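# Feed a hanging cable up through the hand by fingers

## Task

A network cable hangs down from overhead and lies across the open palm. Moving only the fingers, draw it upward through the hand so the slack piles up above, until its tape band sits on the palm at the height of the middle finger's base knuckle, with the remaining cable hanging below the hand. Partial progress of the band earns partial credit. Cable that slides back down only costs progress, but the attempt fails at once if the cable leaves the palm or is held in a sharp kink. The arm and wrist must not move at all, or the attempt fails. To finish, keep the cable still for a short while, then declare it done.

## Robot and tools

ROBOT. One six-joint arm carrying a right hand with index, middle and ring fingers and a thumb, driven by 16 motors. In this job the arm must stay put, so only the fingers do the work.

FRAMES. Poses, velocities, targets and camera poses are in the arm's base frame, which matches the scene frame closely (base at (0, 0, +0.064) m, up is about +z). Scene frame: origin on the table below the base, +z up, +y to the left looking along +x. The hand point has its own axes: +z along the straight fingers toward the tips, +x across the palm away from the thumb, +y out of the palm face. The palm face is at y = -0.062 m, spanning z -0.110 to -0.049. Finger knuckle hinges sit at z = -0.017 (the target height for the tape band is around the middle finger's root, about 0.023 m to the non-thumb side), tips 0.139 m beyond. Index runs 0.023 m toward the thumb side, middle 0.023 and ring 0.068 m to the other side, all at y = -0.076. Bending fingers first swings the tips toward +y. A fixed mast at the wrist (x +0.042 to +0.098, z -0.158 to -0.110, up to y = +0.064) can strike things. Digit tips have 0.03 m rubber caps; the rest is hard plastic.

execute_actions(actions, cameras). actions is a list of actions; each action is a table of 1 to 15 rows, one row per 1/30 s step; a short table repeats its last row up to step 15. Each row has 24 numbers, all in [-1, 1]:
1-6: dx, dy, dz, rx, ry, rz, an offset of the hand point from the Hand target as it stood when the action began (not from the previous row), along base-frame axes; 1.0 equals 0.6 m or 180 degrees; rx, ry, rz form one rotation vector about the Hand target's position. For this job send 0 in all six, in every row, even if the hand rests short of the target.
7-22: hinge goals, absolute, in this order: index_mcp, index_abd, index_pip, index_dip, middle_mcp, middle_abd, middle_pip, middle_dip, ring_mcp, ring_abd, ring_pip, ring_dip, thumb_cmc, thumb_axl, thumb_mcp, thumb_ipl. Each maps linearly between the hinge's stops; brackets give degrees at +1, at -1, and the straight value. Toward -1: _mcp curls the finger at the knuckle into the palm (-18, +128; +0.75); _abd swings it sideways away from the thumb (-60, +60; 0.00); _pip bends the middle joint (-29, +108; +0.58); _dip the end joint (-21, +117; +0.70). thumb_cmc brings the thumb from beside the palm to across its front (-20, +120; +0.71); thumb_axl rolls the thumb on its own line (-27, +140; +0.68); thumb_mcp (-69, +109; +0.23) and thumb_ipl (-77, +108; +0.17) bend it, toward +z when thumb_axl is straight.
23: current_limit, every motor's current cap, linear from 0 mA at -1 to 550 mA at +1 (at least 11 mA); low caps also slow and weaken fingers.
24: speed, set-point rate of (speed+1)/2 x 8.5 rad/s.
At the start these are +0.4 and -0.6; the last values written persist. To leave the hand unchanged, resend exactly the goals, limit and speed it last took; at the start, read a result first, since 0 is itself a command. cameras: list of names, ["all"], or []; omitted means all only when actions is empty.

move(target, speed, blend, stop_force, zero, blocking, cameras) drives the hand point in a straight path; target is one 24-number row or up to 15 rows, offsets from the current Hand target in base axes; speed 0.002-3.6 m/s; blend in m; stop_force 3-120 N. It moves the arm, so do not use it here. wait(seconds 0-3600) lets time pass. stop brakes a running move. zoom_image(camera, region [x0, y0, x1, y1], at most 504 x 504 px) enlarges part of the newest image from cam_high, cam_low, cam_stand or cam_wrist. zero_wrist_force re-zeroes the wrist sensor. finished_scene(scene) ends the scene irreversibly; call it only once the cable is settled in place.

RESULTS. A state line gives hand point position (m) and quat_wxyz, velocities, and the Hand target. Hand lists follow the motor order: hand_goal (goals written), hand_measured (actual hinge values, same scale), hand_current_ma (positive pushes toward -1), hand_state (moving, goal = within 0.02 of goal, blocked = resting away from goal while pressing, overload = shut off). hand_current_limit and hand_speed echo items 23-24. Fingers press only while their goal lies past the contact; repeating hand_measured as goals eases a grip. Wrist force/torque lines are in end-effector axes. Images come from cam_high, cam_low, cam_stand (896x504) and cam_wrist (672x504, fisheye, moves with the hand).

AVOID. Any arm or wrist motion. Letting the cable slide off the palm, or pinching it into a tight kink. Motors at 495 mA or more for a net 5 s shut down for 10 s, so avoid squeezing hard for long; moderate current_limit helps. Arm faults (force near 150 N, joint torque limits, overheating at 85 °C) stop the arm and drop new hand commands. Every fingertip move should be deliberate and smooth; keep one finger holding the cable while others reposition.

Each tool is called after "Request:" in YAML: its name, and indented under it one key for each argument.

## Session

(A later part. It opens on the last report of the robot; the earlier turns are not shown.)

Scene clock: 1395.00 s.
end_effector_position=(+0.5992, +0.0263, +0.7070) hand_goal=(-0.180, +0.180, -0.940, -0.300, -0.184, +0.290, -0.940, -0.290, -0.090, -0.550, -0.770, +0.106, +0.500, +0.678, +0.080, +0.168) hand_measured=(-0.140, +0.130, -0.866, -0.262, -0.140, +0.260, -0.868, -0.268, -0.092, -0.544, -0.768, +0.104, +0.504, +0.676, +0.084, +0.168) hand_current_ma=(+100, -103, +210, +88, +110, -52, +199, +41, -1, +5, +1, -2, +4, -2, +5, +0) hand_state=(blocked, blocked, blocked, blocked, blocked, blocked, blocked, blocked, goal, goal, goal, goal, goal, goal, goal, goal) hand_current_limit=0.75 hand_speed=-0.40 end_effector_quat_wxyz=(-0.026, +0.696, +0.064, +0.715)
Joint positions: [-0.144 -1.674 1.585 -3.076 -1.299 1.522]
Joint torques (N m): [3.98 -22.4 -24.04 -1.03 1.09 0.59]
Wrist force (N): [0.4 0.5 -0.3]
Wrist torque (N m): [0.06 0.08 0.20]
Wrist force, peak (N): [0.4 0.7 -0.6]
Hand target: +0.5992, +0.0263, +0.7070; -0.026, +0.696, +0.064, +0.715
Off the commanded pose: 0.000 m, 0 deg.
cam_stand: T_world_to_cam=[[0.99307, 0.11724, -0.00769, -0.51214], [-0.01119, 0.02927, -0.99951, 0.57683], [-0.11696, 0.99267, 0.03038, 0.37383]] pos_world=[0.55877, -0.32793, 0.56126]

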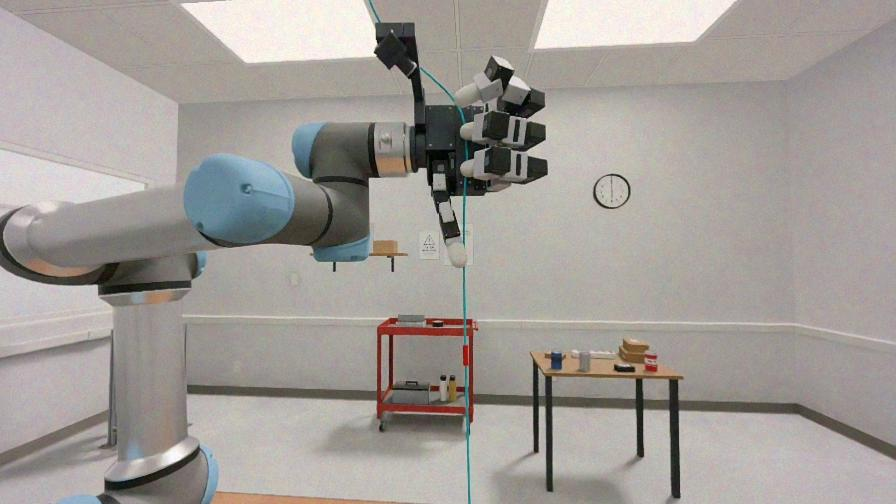

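Request:
execute_actions:
  actions:
    - [[0,0,0,0,0,0,-0.18,0.18,-0.94,-0.3,-0.185,0.29,-0.94,-0.29,-0.25,-0.55,-0.94,-0.155,0.5,0.678,0.079,0.168,0.75,-0.65]]
    - [[0,0,0,0,0,0,-0.18,0.18,-0.94,-0.3,-0.185,0.29,-0.94,-0.29,-0.255,-0.55,-0.94,-0.15,0.5,0.678,0.079,0.168,0.75,-0.65]]
    - [[0,0,0,0,0,0,-0.18,0.18,-0.94,-0.3,-0.05,0.0,-0.74,0.06,-0.255,-0.55,-0.94,-0.15,0.5,0.678,0.079,0.168,0.75,-0.4]]
    - [[0,0,0,0,0,0,-0.18,0.18,-0.94,-0.3,-0.05,-0.55,-0.77,0.05,-0.255,-0.55,-0.94,-0.15,0.5,0.678,0.079,0.168,0.75,-0.4]]
  cameras: ["cam_stand","cam_wrist"]

Request:
zoom_image:
  camera: "cam_stand"
  region: [410, 50, 570, 230]

Request:
zoom_image:
  camera: "cam_wrist"
  region: [120, 180, 480, 420]

Scene clock: 1403.93 s.
end_effector_position=(+0.5992, +0.0263, +0.7070) hand_goal=(-0.180, +0.180, -0.940, -0.300, -0.050, -0.550, -0.770, +0.050, -0.254, -0.550, -0.940, -0.150, +0.500, +0.678, +0.080, +0.168) hand_measured=(-0.140, +0.132, -0.866, -0.262, -0.050, -0.544, -0.768, +0.052, -0.240, -0.546, -0.910, -0.114, +0.504, +0.676, +0.084, +0.168) hand_current_ma=(+100, -95, +210, +84, +0, +5, +1, +2, +23, +3, +59, +79, +4, -2, +4, +0) hand_state=(blocked, blocked, blocked, blocked, goal, goal, goal, goal, goal, goal, blocked, blocked, goal, goal, goal, goal) hand_current_limit=0.75 hand_speed=-0.40 end_effector_quat_wxyz=(-0.026, +0.696, +0.064, +0.715)
Joint positions: [-0.144 -1.674 1.585 -3.076 -1.299 1.522]
Joint torques (N m): [4.25 -22.01 -23.57 -0.73 1.13 0.53]
Wrist force (N): [0.2 0.4 -0.3]
Wrist torque (N m): [0.06 0.08 0.19]
Wrist force, peak (N): [0.8 0.5 -0.6]
Hand target: +0.5992, +0.0263, +0.7070; -0.026, +0.696, +0.064, +0.715
Off the commanded pose: 0.000 m, 0 deg.
cam_stand: T_world_to_cam=[[0.99307, 0.11724, -0.00769, -0.51214], [-0.01119, 0.02927, -0.99951, 0.57683], [-0.11696, 0.99267, 0.03038, 0.37383]] pos_world=[0.55877, -0.32793, 0.56126]
cam_wrist: T_world_to_cam=[[0.15011, -0.65126, -0.74386, 0.48934], [-0.80169, 0.36012, -0.47708, 0.75835], [0.57858, 0.66796, -0.46805, 0.08298]] pos_world=[0.48649, -0.00983, 0.76463]

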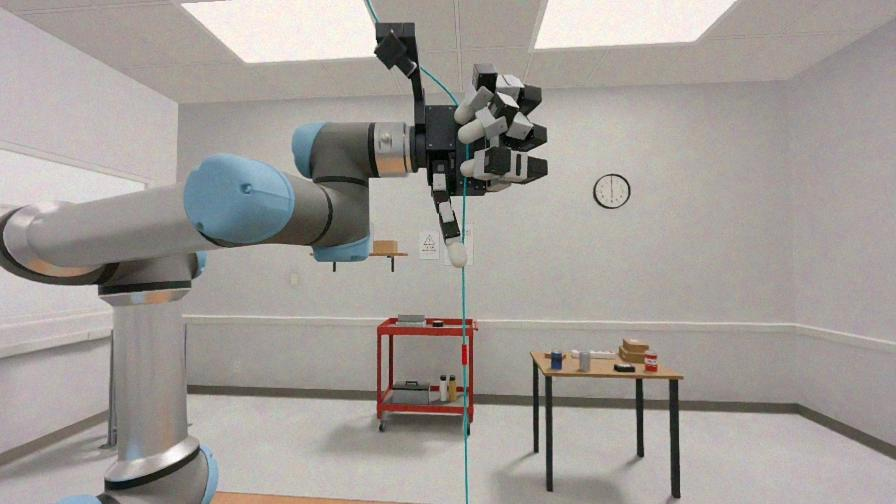

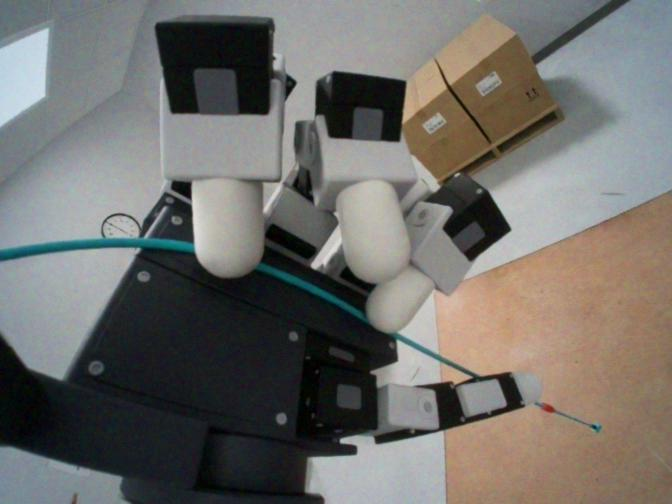

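Scaled by 2.800 from the camera's image (finer frame: 1280x720).

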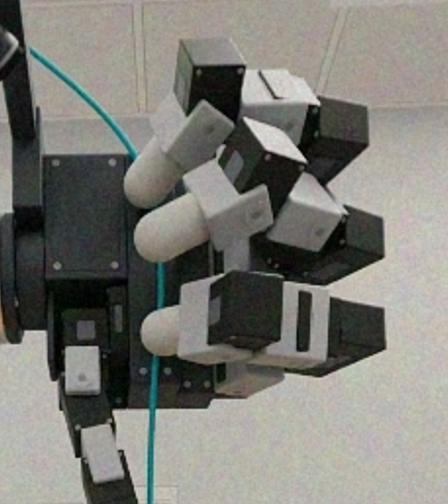

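Scaled by 1.400 from the camera's image (finer frame: 960x720).

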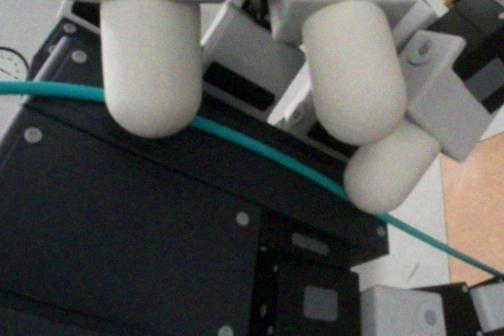

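Request:
execute_actions:
  actions:
    - [[0,0,0,0,0,0,-0.18,0.18,-0.94,-0.3,-0.007,-0.55,-0.77,-0.017,-0.255,-0.55,-0.94,-0.15,0.5,0.678,0.079,0.168,0.75,-0.5]]
    - [[0,0,0,0,0,0,-0.18,0.18,-0.94,-0.3,-0.222,-0.55,-0.94,-0.215,-0.255,-0.55,-0.94,-0.15,0.5,0.678,0.079,0.168,0.75,-0.6]]
    - [[0,0,0,0,0,0,-0.18,0.18,-0.94,-0.3,-0.222,-0.55,-0.94,-0.215,-0.255,-0.55,-0.94,-0.15,0.5,0.678,0.079,0.168,0.75,-0.65]]
    - [[0,0,0,0,0,0,-0.05,-0.1,-0.74,0.06,-0.222,-0.55,-0.94,-0.215,-0.255,-0.55,-0.94,-0.15,0.5,0.678,0.079,0.168,0.75,-0.4]]
    - [[0,0,0,0,0,0,-0.01,-0.55,-0.77,-0.005,-0.222,-0.55,-0.94,-0.215,-0.255,-0.55,-0.94,-0.15,0.5,0.678,0.079,0.168,0.75,-0.4]]
  cameras: ["cam_stand","cam_wrist"]

Request:
zoom_image:
  camera: "cam_stand"
  region: [410, 50, 570, 230]

Request:
zoom_image:
  camera: "cam_wrist"
  region: [120, 180, 480, 420]

Scene clock: 1417.73 s.
end_effector_position=(+0.5992, +0.0263, +0.7070) hand_goal=(-0.010, -0.550, -0.770, -0.004, -0.222, -0.550, -0.940, -0.214, -0.254, -0.550, -0.940, -0.150, +0.500, +0.678, +0.080, +0.168) hand_measured=(-0.012, -0.544, -0.768, -0.002, -0.186, -0.552, -0.914, -0.200, -0.240, -0.546, -0.910, -0.114, +0.504, +0.676, +0.084, +0.168) hand_current_ma=(-2, +5, +1, +2, +86, -1, +49, +23, +23, +3, +59, +79, +4, -2, +4, +0) hand_state=(goal, goal, goal, goal, blocked, goal, blocked, goal, goal, goal, blocked, blocked, goal, goal, goal, goal) hand_current_limit=0.75 hand_speed=-0.40 end_effector_quat_wxyz=(-0.026, +0.696, +0.064, +0.715)
Joint positions: [-0.144 -1.674 1.585 -3.076 -1.299 1.522]
Joint torques (N m): [4.44 -21.77 -24.2 -0.42 1.02 0.55]
Wrist force (N): [0.2 0.5 -0.3]
Wrist torque (N m): [0.07 0.08 0.19]
Wrist force, peak (N): [0.6 0.7 -0.6]
Hand target: +0.5992, +0.0263, +0.7070; -0.026, +0.696, +0.064, +0.715
Off the commanded pose: 0.000 m, 0 deg.
cam_stand: T_world_to_cam=[[0.99307, 0.11724, -0.00769, -0.51214], [-0.01119, 0.02927, -0.99951, 0.57683], [-0.11696, 0.99267, 0.03038, 0.37383]] pos_world=[0.55877, -0.32793, 0.56126]
cam_wrist: T_world_to_cam=[[0.15011, -0.65126, -0.74386, 0.48934], [-0.80169, 0.36012, -0.47708, 0.75835], [0.57858, 0.66796, -0.46805, 0.08298]] pos_world=[0.48649, -0.00983, 0.76463]

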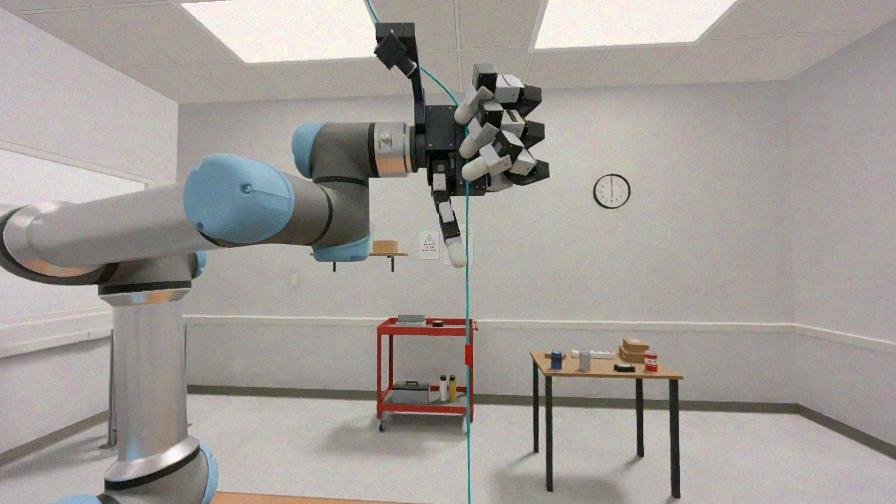

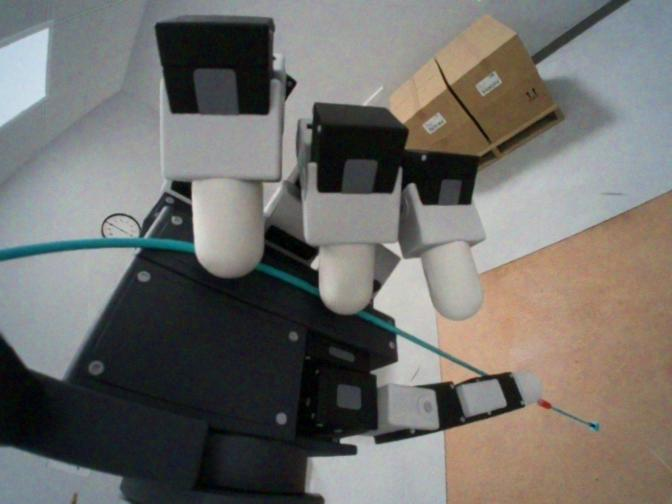

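Scaled by 2.800 from the camera's image (finer frame: 1280x720).

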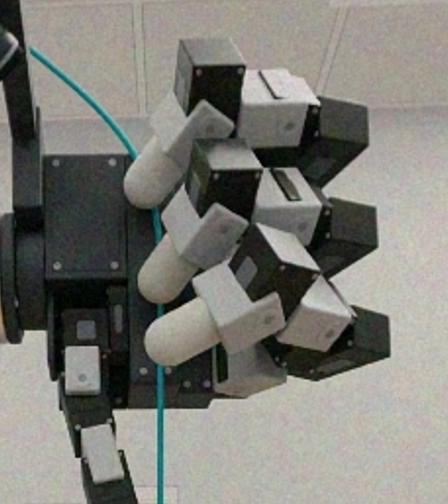

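Scaled by 1.400 from the camera's image (finer frame: 960x720).

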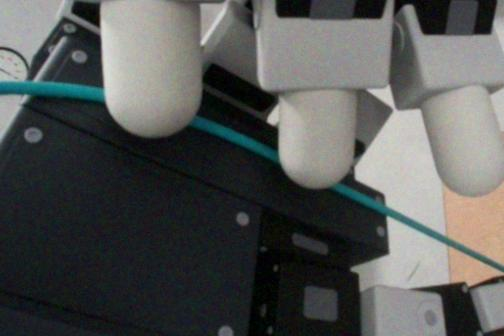

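Request:
execute_actions:
  actions:
    - [[0,0,0,0,0,0,-0.218,-0.55,-0.94,-0.222,-0.222,-0.55,-0.94,-0.215,-0.255,-0.55,-0.94,-0.15,0.5,0.678,0.079,0.168,0.75,-0.6]]
    - [[0,0,0,0,0,0,-0.218,-0.55,-0.94,-0.222,-0.222,-0.55,-0.94,-0.215,-0.255,-0.55,-0.94,-0.15,0.5,0.678,0.079,0.168,0.75,-0.65]]
    - [[0,0,0,0,0,0,-0.204,0.23,-0.94,-0.25,-0.208,0.22,-0.94,-0.243,-0.222,0.21,-0.94,-0.214,0.5,0.678,0.079,0.168,0.75,-0.7]]
    - [[0,0,0,0,0,0,-0.204,0.23,-0.94,-0.25,-0.208,0.22,-0.94,-0.243,-0.222,0.21,-0.94,-0.214,0.5,0.678,0.079,0.168,0.75,-0.7]]
  cameras: ["cam_stand","cam_wrist"]

Request:
zoom_image:
  camera: "cam_stand"
  region: [410, 50, 570, 230]

Request:
zoom_image:
  camera: "cam_wrist"
  region: [120, 180, 480, 420]

Scene clock: 1428.40 s.
end_effector_position=(+0.5992, +0.0263, +0.7070) hand_goal=(-0.204, +0.230, -0.940, -0.250, -0.208, +0.220, -0.940, -0.242, -0.222, +0.210, -0.940, -0.214, +0.500, +0.678, +0.080, +0.168) hand_measured=(-0.166, +0.174, -0.866, -0.218, -0.164, +0.170, -0.866, -0.218, -0.186, +0.208, -0.884, -0.184, +0.504, +0.676, +0.084, +0.168) hand_current_ma=(+94, -116, +211, +69, +111, -100, +210, +45, +83, -2, +145, +59, +4, -2, +4, +0) hand_state=(blocked, blocked, blocked, blocked, blocked, blocked, blocked, blocked, blocked, goal, blocked, blocked, goal, goal, goal, goal) hand_current_limit=0.75 hand_speed=-0.70 end_effector_quat_wxyz=(-0.026, +0.696, +0.064, +0.715)
Joint positions: [-0.144 -1.674 1.585 -3.076 -1.299 1.522]
Joint torques (N m): [3.98 -21.57 -24.22 -0.45 0.88 0.44]
Wrist force (N): [0.3 0.3 -0.5]
Wrist torque (N m): [0.06 0.08 0.20]
Wrist force, peak (N): [0.5 0.7 -0.5]
Hand target: +0.5992, +0.0263, +0.7070; -0.026, +0.696, +0.064, +0.715
Off the commanded pose: 0.000 m, 0 deg.
cam_stand: T_world_to_cam=[[0.99307, 0.11724, -0.00769, -0.51214], [-0.01119, 0.02927, -0.99951, 0.57683], [-0.11696, 0.99267, 0.03038, 0.37383]] pos_world=[0.55877, -0.32793, 0.56126]
cam_wrist: T_world_to_cam=[[0.15011, -0.65126, -0.74386, 0.48934], [-0.80169, 0.36012, -0.47708, 0.75835], [0.57858, 0.66796, -0.46805, 0.08298]] pos_world=[0.48649, -0.00983, 0.76463]

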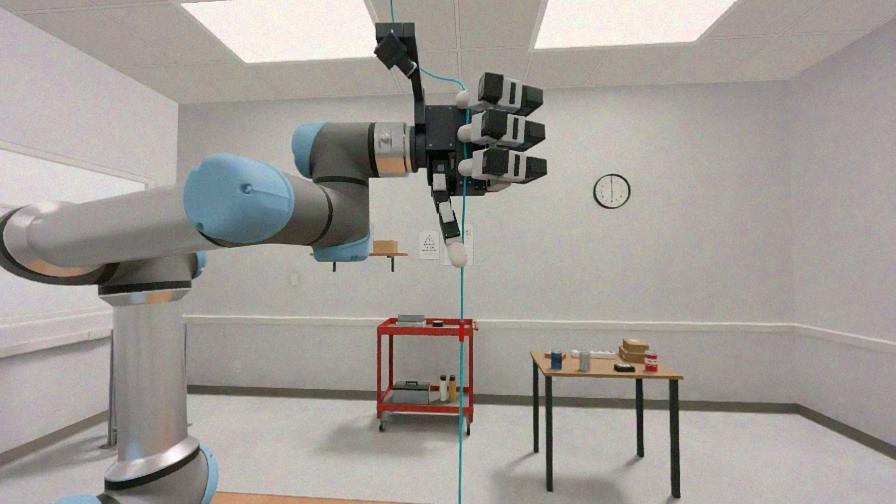

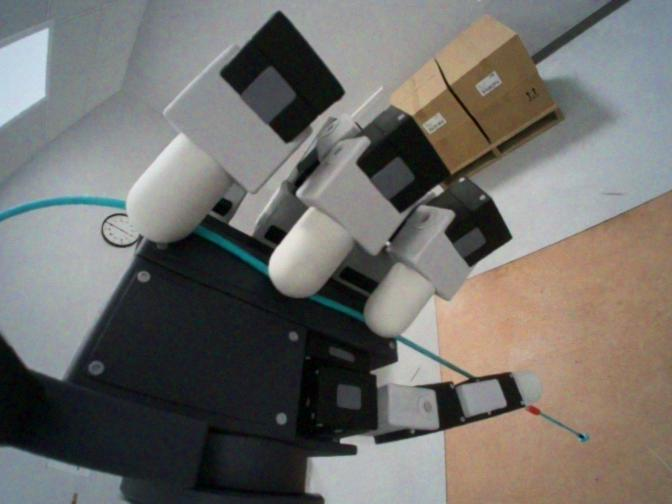

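Scaled by 2.800 from the camera's image (finer frame: 1280x720).

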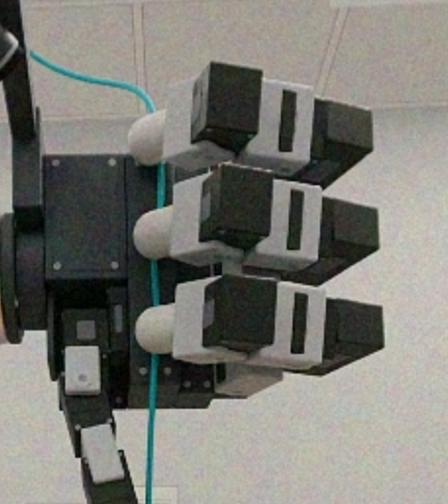

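Scaled by 1.400 from the camera's image (finer frame: 960x720).

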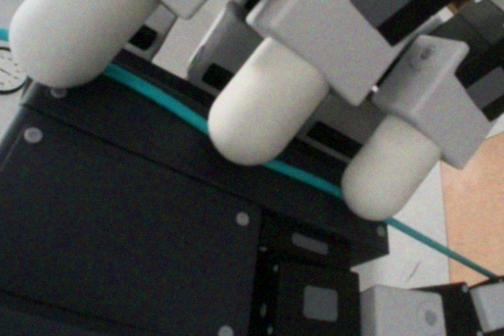

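Request:
execute_actions:
  actions:
    - [[0,0,0,0,0,0,-0.204,0.23,-0.94,-0.25,-0.208,0.22,-0.94,-0.243,-0.09,-0.3,-0.74,0.1,0.5,0.678,0.079,0.168,0.75,-0.4]]
    - [[0,0,0,0,0,0,-0.204,0.23,-0.94,-0.25,-0.208,0.22,-0.94,-0.243,-0.08,-0.55,-0.77,0.09,0.5,0.678,0.079,0.168,0.75,-0.4]]
  cameras: ["cam_stand","cam_wrist"]

Request:
zoom_image:
  camera: "cam_stand"
  region: [410, 50, 570, 230]

Scene clock: 1434.77 s.
end_effector_position=(+0.5992, +0.0263, +0.7070) hand_goal=(-0.204, +0.230, -0.940, -0.250, -0.208, +0.220, -0.940, -0.242, -0.080, -0.550, -0.770, +0.090, +0.500, +0.678, +0.080, +0.168) hand_measured=(-0.166, +0.182, -0.866, -0.218, -0.164, +0.180, -0.866, -0.218, -0.082, -0.544, -0.768, +0.092, +0.504, +0.676, +0.084, +0.168) hand_current_ma=(+94, -94, +211, +69, +111, -77, +210, +45, -2, +5, +1, +2, +4, -2, +4, +0) hand_state=(blocked, blocked, blocked, blocked, blocked, blocked, blocked, blocked, goal, goal, goal, goal, goal, goal, goal, goal) hand_current_limit=0.75 hand_speed=-0.40 end_effector_quat_wxyz=(-0.026, +0.696, +0.064, +0.715)
Joint positions: [-0.144 -1.674 1.585 -3.076 -1.299 1.522]
Joint torques (N m): [4.63 -21.63 -24.02 -0.62 0.82 0.47]
Wrist force (N): [0.4 0.7 -0.5]
Wrist torque (N m): [0.10 0.08 0.20]
Wrist force, peak (N): [0.4 0.6 -0.7]
Hand target: +0.5992, +0.0263, +0.7070; -0.026, +0.696, +0.064, +0.715
Off the commanded pose: 0.000 m, 0 deg.
cam_stand: T_world_to_cam=[[0.99307, 0.11724, -0.00769, -0.51214], [-0.01119, 0.02927, -0.99951, 0.57683], [-0.11696, 0.99267, 0.03038, 0.37383]] pos_world=[0.55877, -0.32793, 0.56126]
cam_wrist: T_world_to_cam=[[0.15011, -0.65126, -0.74386, 0.48934], [-0.80169, 0.36012, -0.47708, 0.75835], [0.57858, 0.66796, -0.46805, 0.08298]] pos_world=[0.48649, -0.00983, 0.76463]

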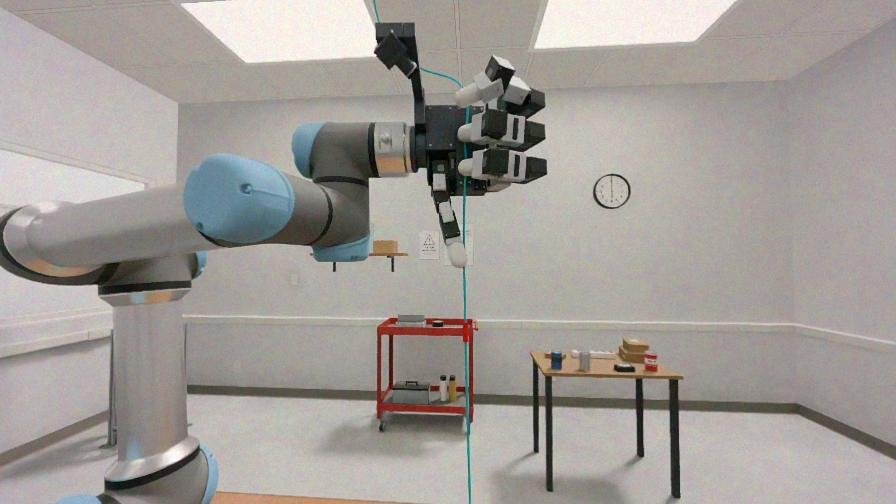

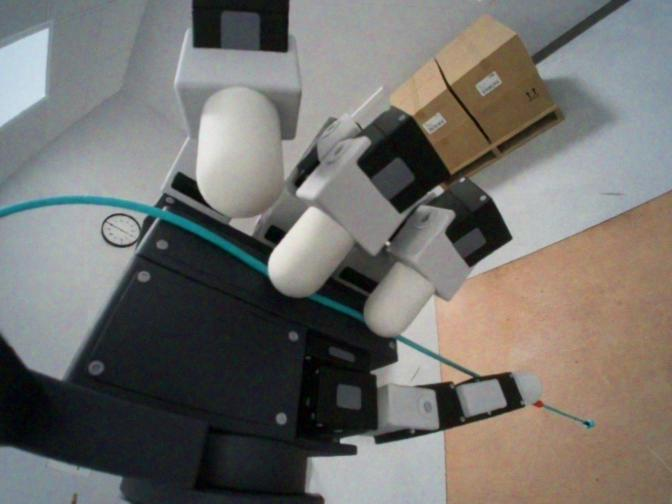

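Scaled by 2.800 from the camera's image (finer frame: 1280x720).

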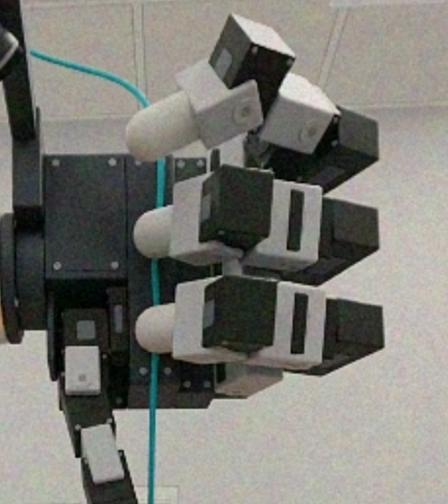

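Request:
execute_actions:
  actions:
    - [[0,0,0,0,0,0,-0.204,0.23,-0.94,-0.25,-0.208,0.22,-0.94,-0.243,-0.02,-0.55,-0.77,0.0,0.5,0.678,0.079,0.168,0.75,-0.5]]
    - [[0,0,0,0,0,0,-0.204,0.23,-0.94,-0.25,-0.208,0.22,-0.94,-0.243,-0.222,-0.55,-0.94,-0.215,0.5,0.678,0.079,0.168,0.75,-0.6]]
    - [[0,0,0,0,0,0,-0.204,0.23,-0.94,-0.25,-0.208,0.22,-0.94,-0.243,-0.222,-0.55,-0.94,-0.215,0.5,0.678,0.079,0.168,0.75,-0.65]]
    - [[0,0,0,0,0,0,-0.204,0.23,-0.94,-0.25,-0.05,-0.05,-0.74,0.05,-0.222,-0.55,-0.94,-0.215,0.5,0.678,0.079,0.168,0.75,-0.4]]
    - [[0,0,0,0,0,0,-0.204,0.23,-0.94,-0.25,-0.03,-0.55,-0.77,0.02,-0.222,-0.55,-0.94,-0.215,0.5,0.678,0.079,0.168,0.75,-0.4]]
  cameras: ["cam_stand","cam_wrist"]

Request:
zoom_image:
  camera: "cam_stand"
  region: [410, 50, 570, 230]

Request:
zoom_image:
  camera: "cam_wrist"
  region: [120, 180, 480, 420]

Scene clock: 1447.23 s.
end_effector_position=(+0.5992, +0.0263, +0.7070) hand_goal=(-0.204, +0.230, -0.940, -0.250, -0.030, -0.550, -0.770, +0.020, -0.222, -0.550, -0.940, -0.214, +0.500, +0.678, +0.080, +0.168) hand_measured=(-0.166, +0.184, -0.866, -0.218, -0.032, -0.544, -0.768, +0.022, -0.194, -0.548, -0.916, -0.190, +0.504, +0.676, +0.084, +0.168) hand_current_ma=(+94, -93, +211, +69, -2, +5, +1, +2, +63, +1, +45, +44, +4, -2, +4, +0) hand_state=(blocked, blocked, blocked, blocked, goal, goal, goal, goal, blocked, goal, blocked, blocked, goal, goal, goal, goal) hand_current_limit=0.75 hand_speed=-0.40 end_effector_quat_wxyz=(-0.026, +0.696, +0.064, +0.715)
Joint positions: [-0.144 -1.674 1.585 -3.076 -1.299 1.522]
Joint torques (N m): [3.88 -21.85 -24.47 -1.27 0.75 0.48]
Wrist force (N): [0.3 0.4 -0.4]
Wrist torque (N m): [0.06 0.08 0.20]
Wrist force, peak (N): [0.6 0.6 -0.6]
Hand target: +0.5992, +0.0263, +0.7070; -0.026, +0.696, +0.064, +0.715
Off the commanded pose: 0.000 m, 0 deg.
cam_stand: T_world_to_cam=[[0.99307, 0.11724, -0.00769, -0.51214], [-0.01119, 0.02927, -0.99951, 0.57683], [-0.11696, 0.99267, 0.03038, 0.37383]] pos_world=[0.55877, -0.32793, 0.56126]
cam_wrist: T_world_to_cam=[[0.15011, -0.65126, -0.74386, 0.48934], [-0.80169, 0.36012, -0.47708, 0.75835], [0.57858, 0.66796, -0.46805, 0.08298]] pos_world=[0.48649, -0.00983, 0.76463]

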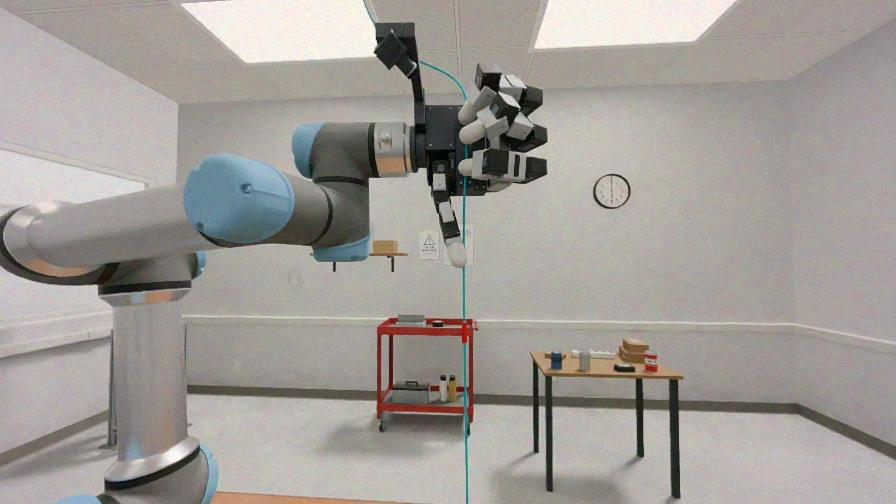

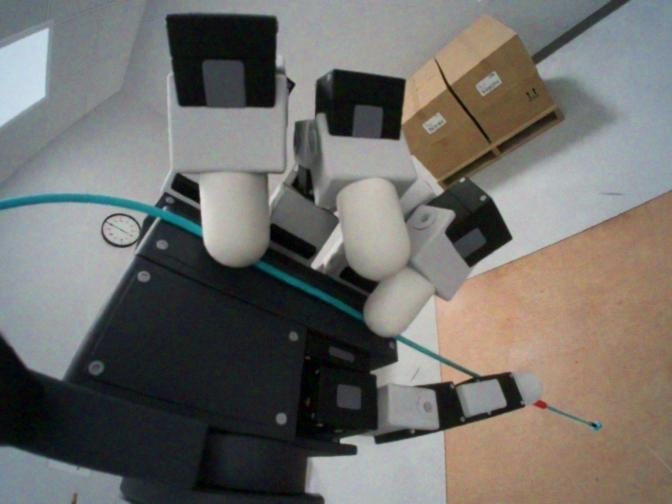

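Scaled by 2.800 from the camera's image (finer frame: 1280x720).

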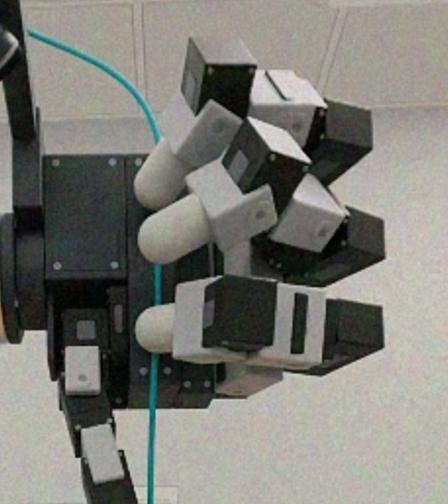

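Scaled by 1.400 from the camera's image (finer frame: 960x720).

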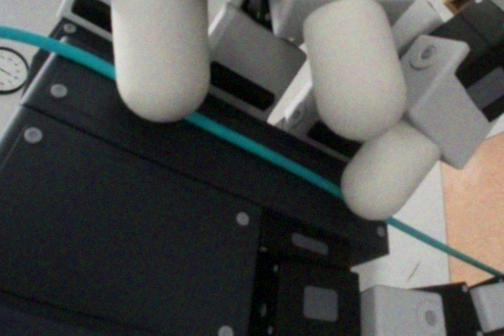

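Request:
execute_actions:
  actions:
    - [[0,0,0,0,0,0,-0.204,0.23,-0.94,-0.25,-0.243,-0.55,-0.94,-0.174,-0.222,-0.55,-0.94,-0.215,0.5,0.678,0.079,0.168,0.75,-0.6]]
    - [[0,0,0,0,0,0,-0.204,0.23,-0.94,-0.25,-0.243,-0.55,-0.94,-0.174,-0.222,-0.55,-0.94,-0.215,0.5,0.678,0.079,0.168,0.75,-0.65]]
    - [[0,0,0,0,0,0,-0.06,-0.05,-0.74,0.06,-0.243,-0.55,-0.94,-0.174,-0.222,-0.55,-0.94,-0.215,0.5,0.678,0.079,0.168,0.75,-0.4]]
    - [[0,0,0,0,0,0,-0.036,-0.55,-0.77,0.025,-0.243,-0.55,-0.94,-0.174,-0.222,-0.55,-0.94,-0.215,0.5,0.678,0.079,0.168,0.75,-0.4]]
    - [[0,0,0,0,0,0,-0.242,-0.55,-0.94,-0.175,-0.243,-0.55,-0.94,-0.174,-0.222,-0.55,-0.94,-0.215,0.5,0.678,0.079,0.168,0.75,-0.6]]
    - [[0,0,0,0,0,0,-0.242,-0.55,-0.94,-0.175,-0.243,-0.55,-0.94,-0.174,-0.222,-0.55,-0.94,-0.215,0.5,0.678,0.079,0.168,0.75,-0.65]]
  cameras: ["cam_stand","cam_wrist"]

Request:
zoom_image:
  camera: "cam_stand"
  region: [410, 50, 570, 230]

Request:
zoom_image:
  camera: "cam_wrist"
  region: [120, 180, 480, 420]

Scene clock: 1462.57 s.
end_effector_position=(+0.5992, +0.0263, +0.7070) hand_goal=(-0.242, -0.550, -0.940, -0.174, -0.242, -0.550, -0.940, -0.174, -0.222, -0.550, -0.940, -0.214, +0.500, +0.678, +0.080, +0.168) hand_measured=(-0.212, -0.552, -0.918, -0.152, -0.208, -0.550, -0.916, -0.156, -0.194, -0.550, -0.916, -0.190, +0.504, +0.676, +0.084, +0.168) hand_current_ma=(+65, -2, +40, +38, +80, +0, +47, +30, +63, +0, +46, +44, +4, -2, +4, +0) hand_state=(blocked, goal, blocked, blocked, blocked, goal, blocked, goal, blocked, goal, blocked, blocked, goal, goal, goal, goal) hand_current_limit=0.75 hand_speed=-0.65 end_effector_quat_wxyz=(-0.026, +0.696, +0.064, +0.715)
Joint positions: [-0.144 -1.674 1.585 -3.076 -1.299 1.522]
Joint torques (N m): [3.72 -21.17 -24.08 -1.74 0.72 0.52]
Wrist force (N): [0.5 0.6 -0.5]
Wrist torque (N m): [0.08 0.09 0.20]
Wrist force, peak (N): [0.4 0.7 -0.7]
Hand target: +0.5992, +0.0263, +0.7070; -0.026, +0.696, +0.064, +0.715
Off the commanded pose: 0.000 m, 0 deg.
cam_stand: T_world_to_cam=[[0.99307, 0.11724, -0.00769, -0.51214], [-0.01119, 0.02927, -0.99951, 0.57683], [-0.11696, 0.99267, 0.03038, 0.37383]] pos_world=[0.55877, -0.32793, 0.56126]
cam_wrist: T_world_to_cam=[[0.15011, -0.65126, -0.74386, 0.48934], [-0.80169, 0.36012, -0.47708, 0.75835], [0.57858, 0.66796, -0.46805, 0.08298]] pos_world=[0.48649, -0.00983, 0.76463]

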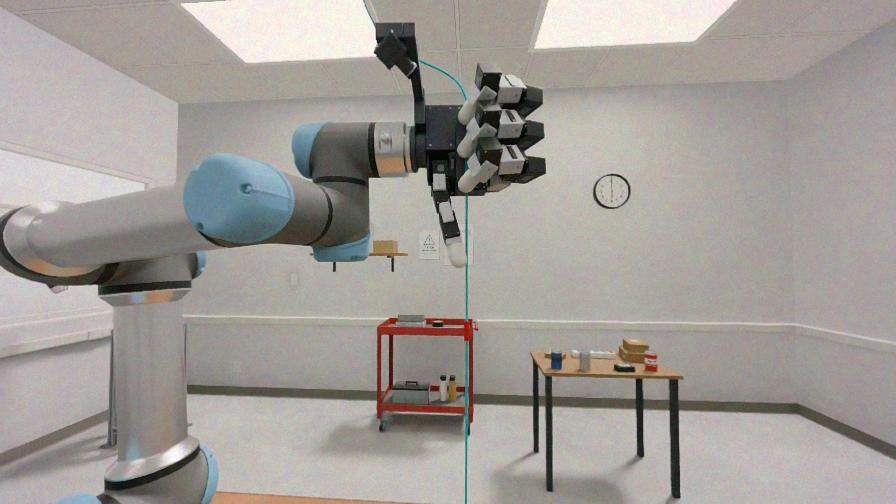

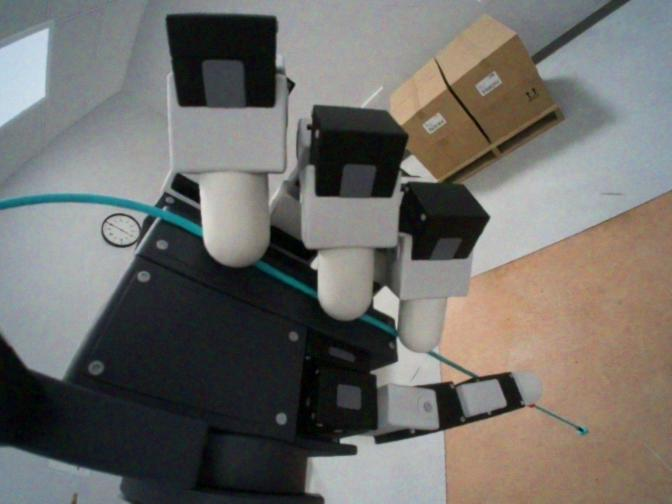

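Scaled by 2.800 from the camera's image (finer frame: 1280x720).

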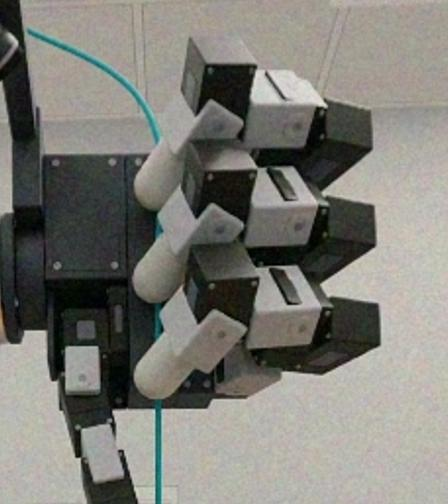

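Scaled by 1.400 from the camera's image (finer frame: 960x720).

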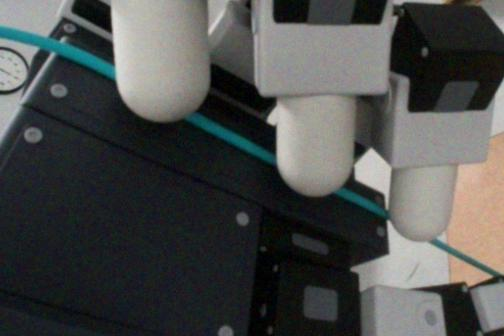

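Request:
execute_actions:
  actions:
    - [[0,0,0,0,0,0,-0.233,0.24,-0.94,-0.193,-0.229,0.24,-0.94,-0.202,-0.19,0.22,-0.94,-0.279,0.5,0.678,0.079,0.168,0.75,-0.7]]
    - [[0,0,0,0,0,0,-0.233,0.24,-0.94,-0.193,-0.229,0.24,-0.94,-0.202,-0.19,0.22,-0.94,-0.279,0.5,0.678,0.079,0.168,0.75,-0.7]]
  cameras: ["cam_stand","cam_wrist"]

Request:
zoom_image:
  camera: "cam_stand"
  region: [410, 50, 570, 230]

Request:
zoom_image:
  camera: "cam_wrist"
  region: [120, 180, 480, 420]

Scene clock: 1471.77 s.
end_effector_position=(+0.5992, +0.0263, +0.7070) hand_goal=(-0.232, +0.240, -0.940, -0.192, -0.228, +0.240, -0.940, -0.202, -0.190, +0.220, -0.940, -0.278, +0.500, +0.678, +0.080, +0.168) hand_measured=(-0.202, +0.212, -0.870, -0.162, -0.198, +0.216, -0.872, -0.176, -0.156, +0.202, -0.876, -0.242, +0.504, +0.676, +0.084, +0.168) hand_current_ma=(+68, -47, +197, +60, +67, -37, +188, +49, +80, -27, +169, +77, +4, -2, +4, +0) hand_state=(blocked, blocked, blocked, blocked, blocked, blocked, blocked, blocked, blocked, goal, blocked, blocked, goal, goal, goal, goal) hand_current_limit=0.75 hand_speed=-0.70 end_effector_quat_wxyz=(-0.026, +0.696, +0.064, +0.715)
Joint positions: [-0.144 -1.674 1.585 -3.076 -1.299 1.522]
Joint torques (N m): [3.65 -21.61 -24.13 -2.14 0.64 0.49]
Wrist force (N): [0.3 0.4 -0.4]
Wrist torque (N m): [0.06 0.07 0.20]
Wrist force, peak (N): [0.6 0.8 -0.4]
Hand target: +0.5992, +0.0263, +0.7070; -0.026, +0.696, +0.064, +0.715
Off the commanded pose: 0.000 m, 0 deg.
cam_stand: T_world_to_cam=[[0.99307, 0.11724, -0.00769, -0.51214], [-0.01119, 0.02927, -0.99951, 0.57683], [-0.11696, 0.99267, 0.03038, 0.37383]] pos_world=[0.55877, -0.32793, 0.56126]
cam_wrist: T_world_to_cam=[[0.15011, -0.65126, -0.74386, 0.48934], [-0.80169, 0.36012, -0.47708, 0.75835], [0.57858, 0.66796, -0.46805, 0.08298]] pos_world=[0.48649, -0.00983, 0.76463]

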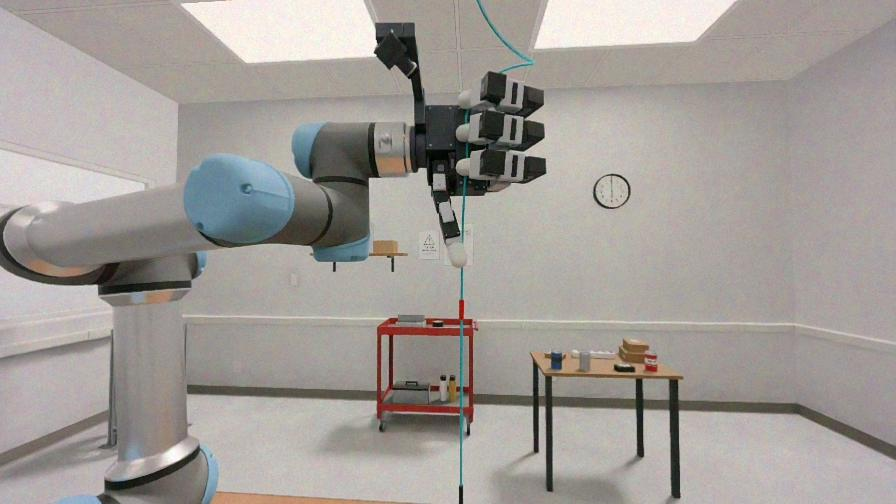

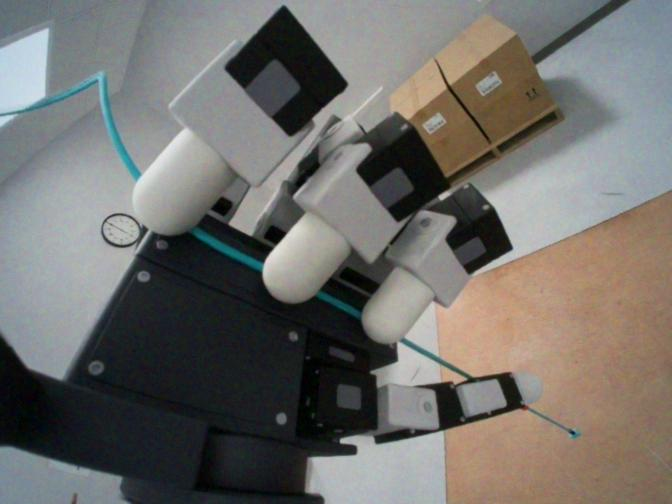

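Scaled by 2.800 from the camera's image (finer frame: 1280x720).

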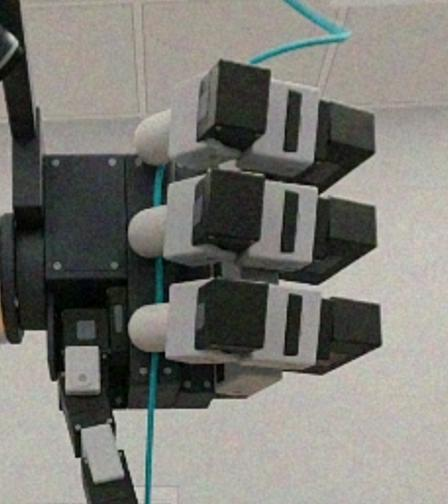

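Scaled by 1.400 from the camera's image (finer frame: 960x720).

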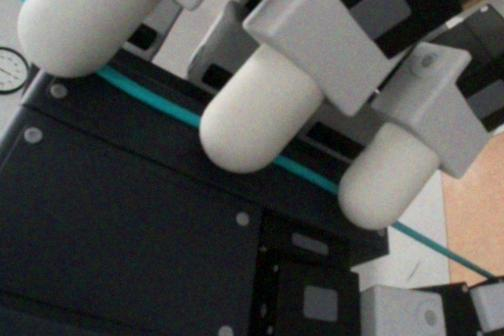

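Request:
execute_actions:
  actions:
    - [[0,0,0,0,0,0,-0.233,0.24,-0.94,-0.193,-0.229,0.24,-0.94,-0.202,-0.05,-0.3,-0.74,0.06,0.5,0.678,0.079,0.168,0.75,-0.4]]
    - [[0,0,0,0,0,0,-0.233,0.24,-0.94,-0.193,-0.229,0.24,-0.94,-0.202,-0.02,-0.55,-0.77,0.0,0.5,0.678,0.079,0.168,0.75,-0.4]]
  cameras: ["cam_stand","cam_wrist","cam_high"]

Request:
zoom_image:
  camera: "cam_stand"
  region: [410, 50, 570, 230]

Scene clock: 1479.70 s.
end_effector_position=(+0.5992, +0.0263, +0.7070) hand_goal=(-0.232, +0.240, -0.940, -0.192, -0.228, +0.240, -0.940, -0.202, -0.020, -0.550, -0.770, +0.000, +0.500, +0.678, +0.080, +0.168) hand_measured=(-0.202, +0.212, -0.870, -0.162, -0.198, +0.218, -0.872, -0.178, -0.022, -0.544, -0.768, +0.002, +0.504, +0.676, +0.084, +0.168) hand_current_ma=(+68, -44, +197, +60, +67, -33, +188, +45, -2, +5, +1, +2, +4, -2, +4, +0) hand_state=(blocked, blocked, blocked, blocked, blocked, blocked, blocked, blocked, goal, goal, goal, goal, goal, goal, goal, goal) hand_current_limit=0.75 hand_speed=-0.40 end_effector_quat_wxyz=(-0.026, +0.696, +0.064, +0.715)
Joint positions: [-0.144 -1.674 1.585 -3.076 -1.299 1.522]
Joint torques (N m): [4.01 -20.52 -24.76 -2.48 0.6 0.45]
Wrist force (N): [0.4 0.7 -0.2]
Wrist torque (N m): [0.08 0.06 0.21]
Wrist force, peak (N): [0.5 0.6 -0.7]
Hand target: +0.5992, +0.0263, +0.7070; -0.026, +0.696, +0.064, +0.715
Off the commanded pose: 0.000 m, 0 deg.
cam_stand: T_world_to_cam=[[0.99307, 0.11724, -0.00769, -0.51214], [-0.01119, 0.02927, -0.99951, 0.57683], [-0.11696, 0.99267, 0.03038, 0.37383]] pos_world=[0.55877, -0.32793, 0.56126]
cam_wrist: T_world_to_cam=[[0.15011, -0.65126, -0.74386, 0.48934], [-0.80169, 0.36012, -0.47708, 0.75835], [0.57858, 0.66796, -0.46805, 0.08298]] pos_world=[0.48649, -0.00983, 0.76463]
Images, in order (width x height): cam_high 896x504, cam_stand 896x504, cam_wrist 672x504.

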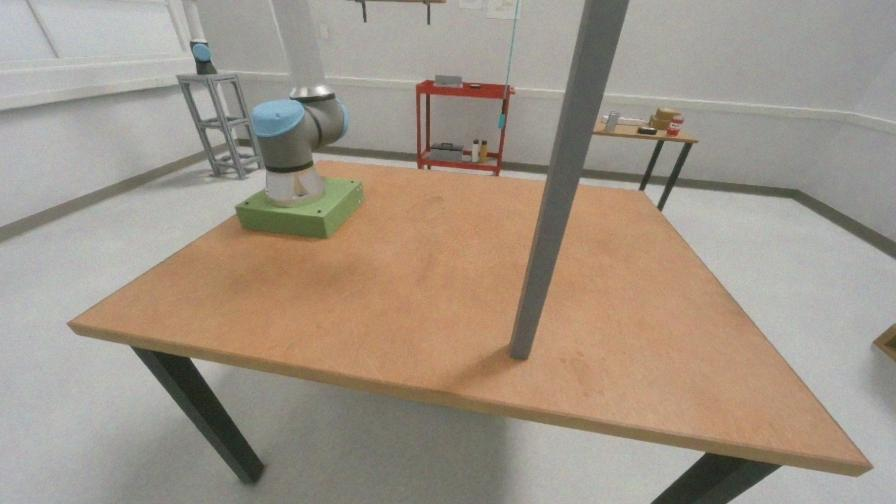

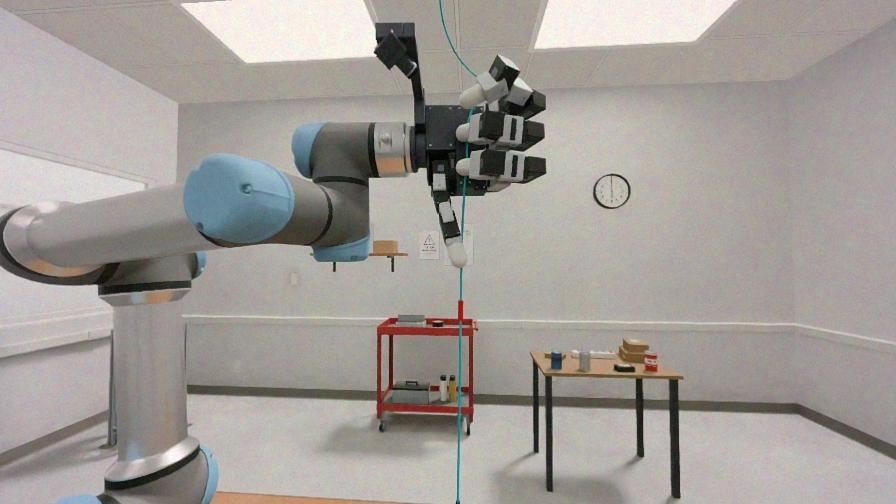

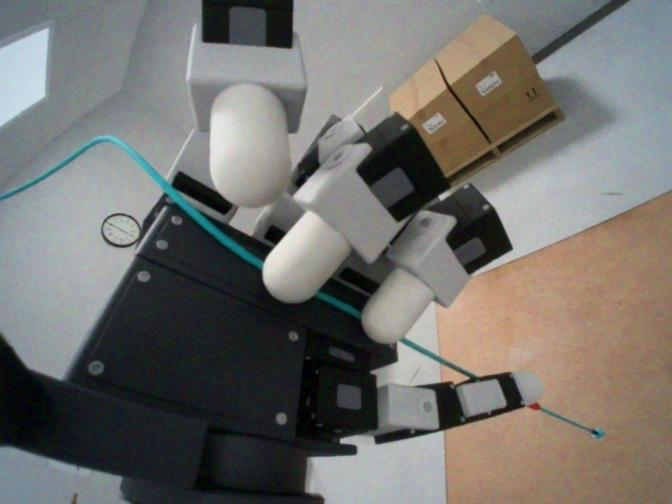

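Scaled by 2.800 from the camera's image (finer frame: 1280x720).

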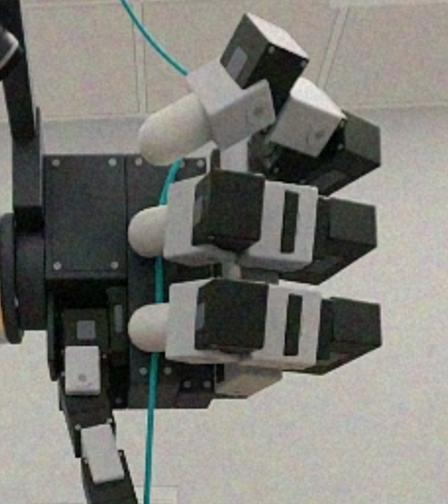

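Request:
execute_actions:
  actions:
    - [[0,0,0,0,0,0,-0.233,0.24,-0.94,-0.193,-0.229,0.24,-0.94,-0.202,0.03,-0.55,-0.77,-0.07,0.5,0.678,0.079,0.168,0.75,-0.5]]
    - [[0,0,0,0,0,0,-0.233,0.24,-0.94,-0.193,-0.229,0.24,-0.94,-0.202,-0.2,-0.55,-0.94,-0.258,0.5,0.678,0.079,0.168,0.75,-0.6]]
    - [[0,0,0,0,0,0,-0.233,0.24,-0.94,-0.193,-0.229,0.24,-0.94,-0.202,-0.2,-0.55,-0.94,-0.258,0.5,0.678,0.079,0.168,0.75,-0.65]]
    - [[0,0,0,0,0,0,-0.233,0.24,-0.94,-0.193,-0.06,-0.05,-0.74,0.06,-0.2,-0.55,-0.94,-0.258,0.5,0.678,0.079,0.168,0.75,-0.4]]
    - [[0,0,0,0,0,0,-0.233,0.24,-0.94,-0.193,-0.03,-0.55,-0.77,0.015,-0.2,-0.55,-0.94,-0.258,0.5,0.678,0.079,0.168,0.75,-0.4]]
  cameras: ["cam_stand","cam_wrist"]

Request:
zoom_image:
  camera: "cam_stand"
  region: [410, 50, 570, 230]

Request:
zoom_image:
  camera: "cam_wrist"
  region: [120, 180, 480, 420]

Scene clock: 1494.33 s.
end_effector_position=(+0.5992, +0.0263, +0.7070) hand_goal=(-0.232, +0.240, -0.940, -0.192, -0.030, -0.550, -0.770, +0.016, -0.200, -0.550, -0.940, -0.258, +0.500, +0.678, +0.080, +0.168) hand_measured=(-0.202, +0.214, -0.870, -0.162, -0.032, -0.544, -0.768, +0.018, -0.156, -0.550, -0.916, -0.244, +0.504, +0.676, +0.084, +0.168) hand_current_ma=(+68, -43, +197, +60, -2, +5, +1, +2, +109, +0, +43, +23, +4, -2, +4, +0) hand_state=(blocked, blocked, blocked, blocked, goal, goal, goal, goal, blocked, goal, blocked, goal, goal, goal, goal, goal) hand_current_limit=0.75 hand_speed=-0.40 end_effector_quat_wxyz=(-0.026, +0.696, +0.064, +0.715)
Joint positions: [-0.144 -1.674 1.585 -3.076 -1.299 1.522]
Joint torques (N m): [4.25 -21.13 -24.47 -2.98 0.27 0.42]
Wrist force (N): [0.0 0.7 -0.2]
Wrist torque (N m): [0.08 0.09 0.18]
Wrist force, peak (N): [0.7 0.6 -0.3]
Hand target: +0.5992, +0.0263, +0.7070; -0.026, +0.696, +0.064, +0.715
Off the commanded pose: 0.000 m, 0 deg.
cam_stand: T_world_to_cam=[[0.99307, 0.11724, -0.00769, -0.51214], [-0.01119, 0.02927, -0.99951, 0.57683], [-0.11696, 0.99267, 0.03038, 0.37383]] pos_world=[0.55877, -0.32793, 0.56126]
cam_wrist: T_world_to_cam=[[0.15011, -0.65126, -0.74386, 0.48934], [-0.80169, 0.36012, -0.47708, 0.75835], [0.57858, 0.66796, -0.46805, 0.08298]] pos_world=[0.48649, -0.00983, 0.76463]

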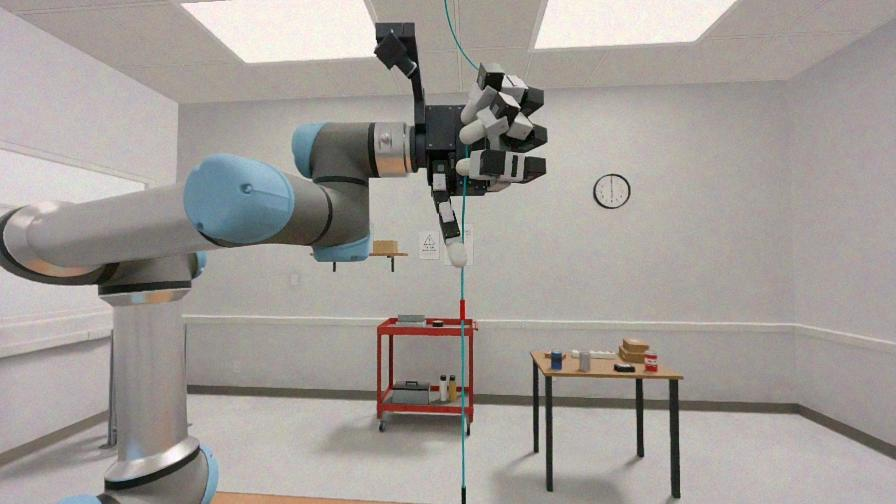

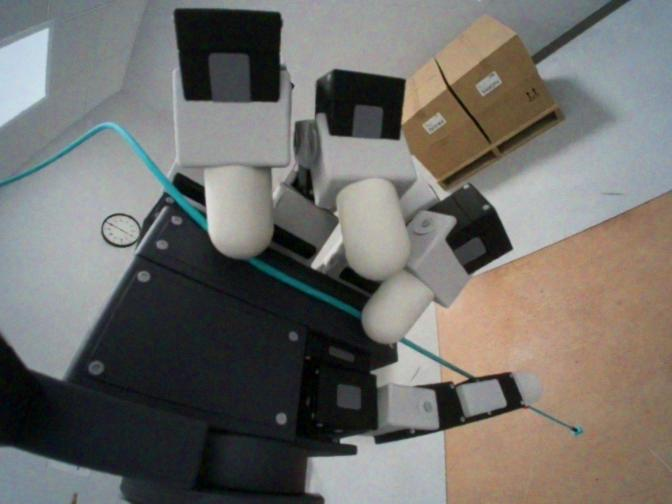

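Scaled by 2.800 from the camera's image (finer frame: 1280x720).

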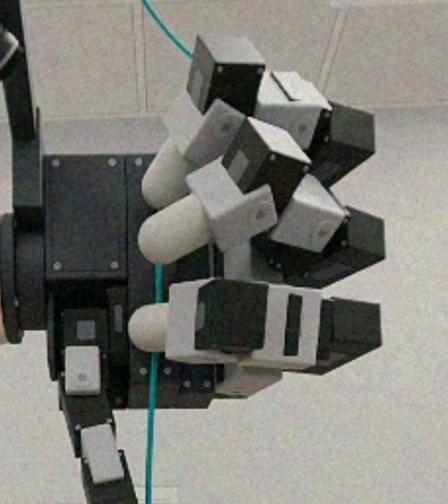

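Scaled by 1.400 from the camera's image (finer frame: 960x720).

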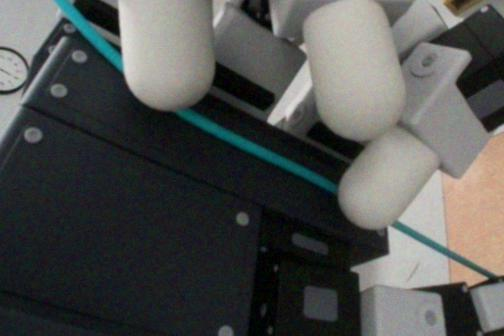

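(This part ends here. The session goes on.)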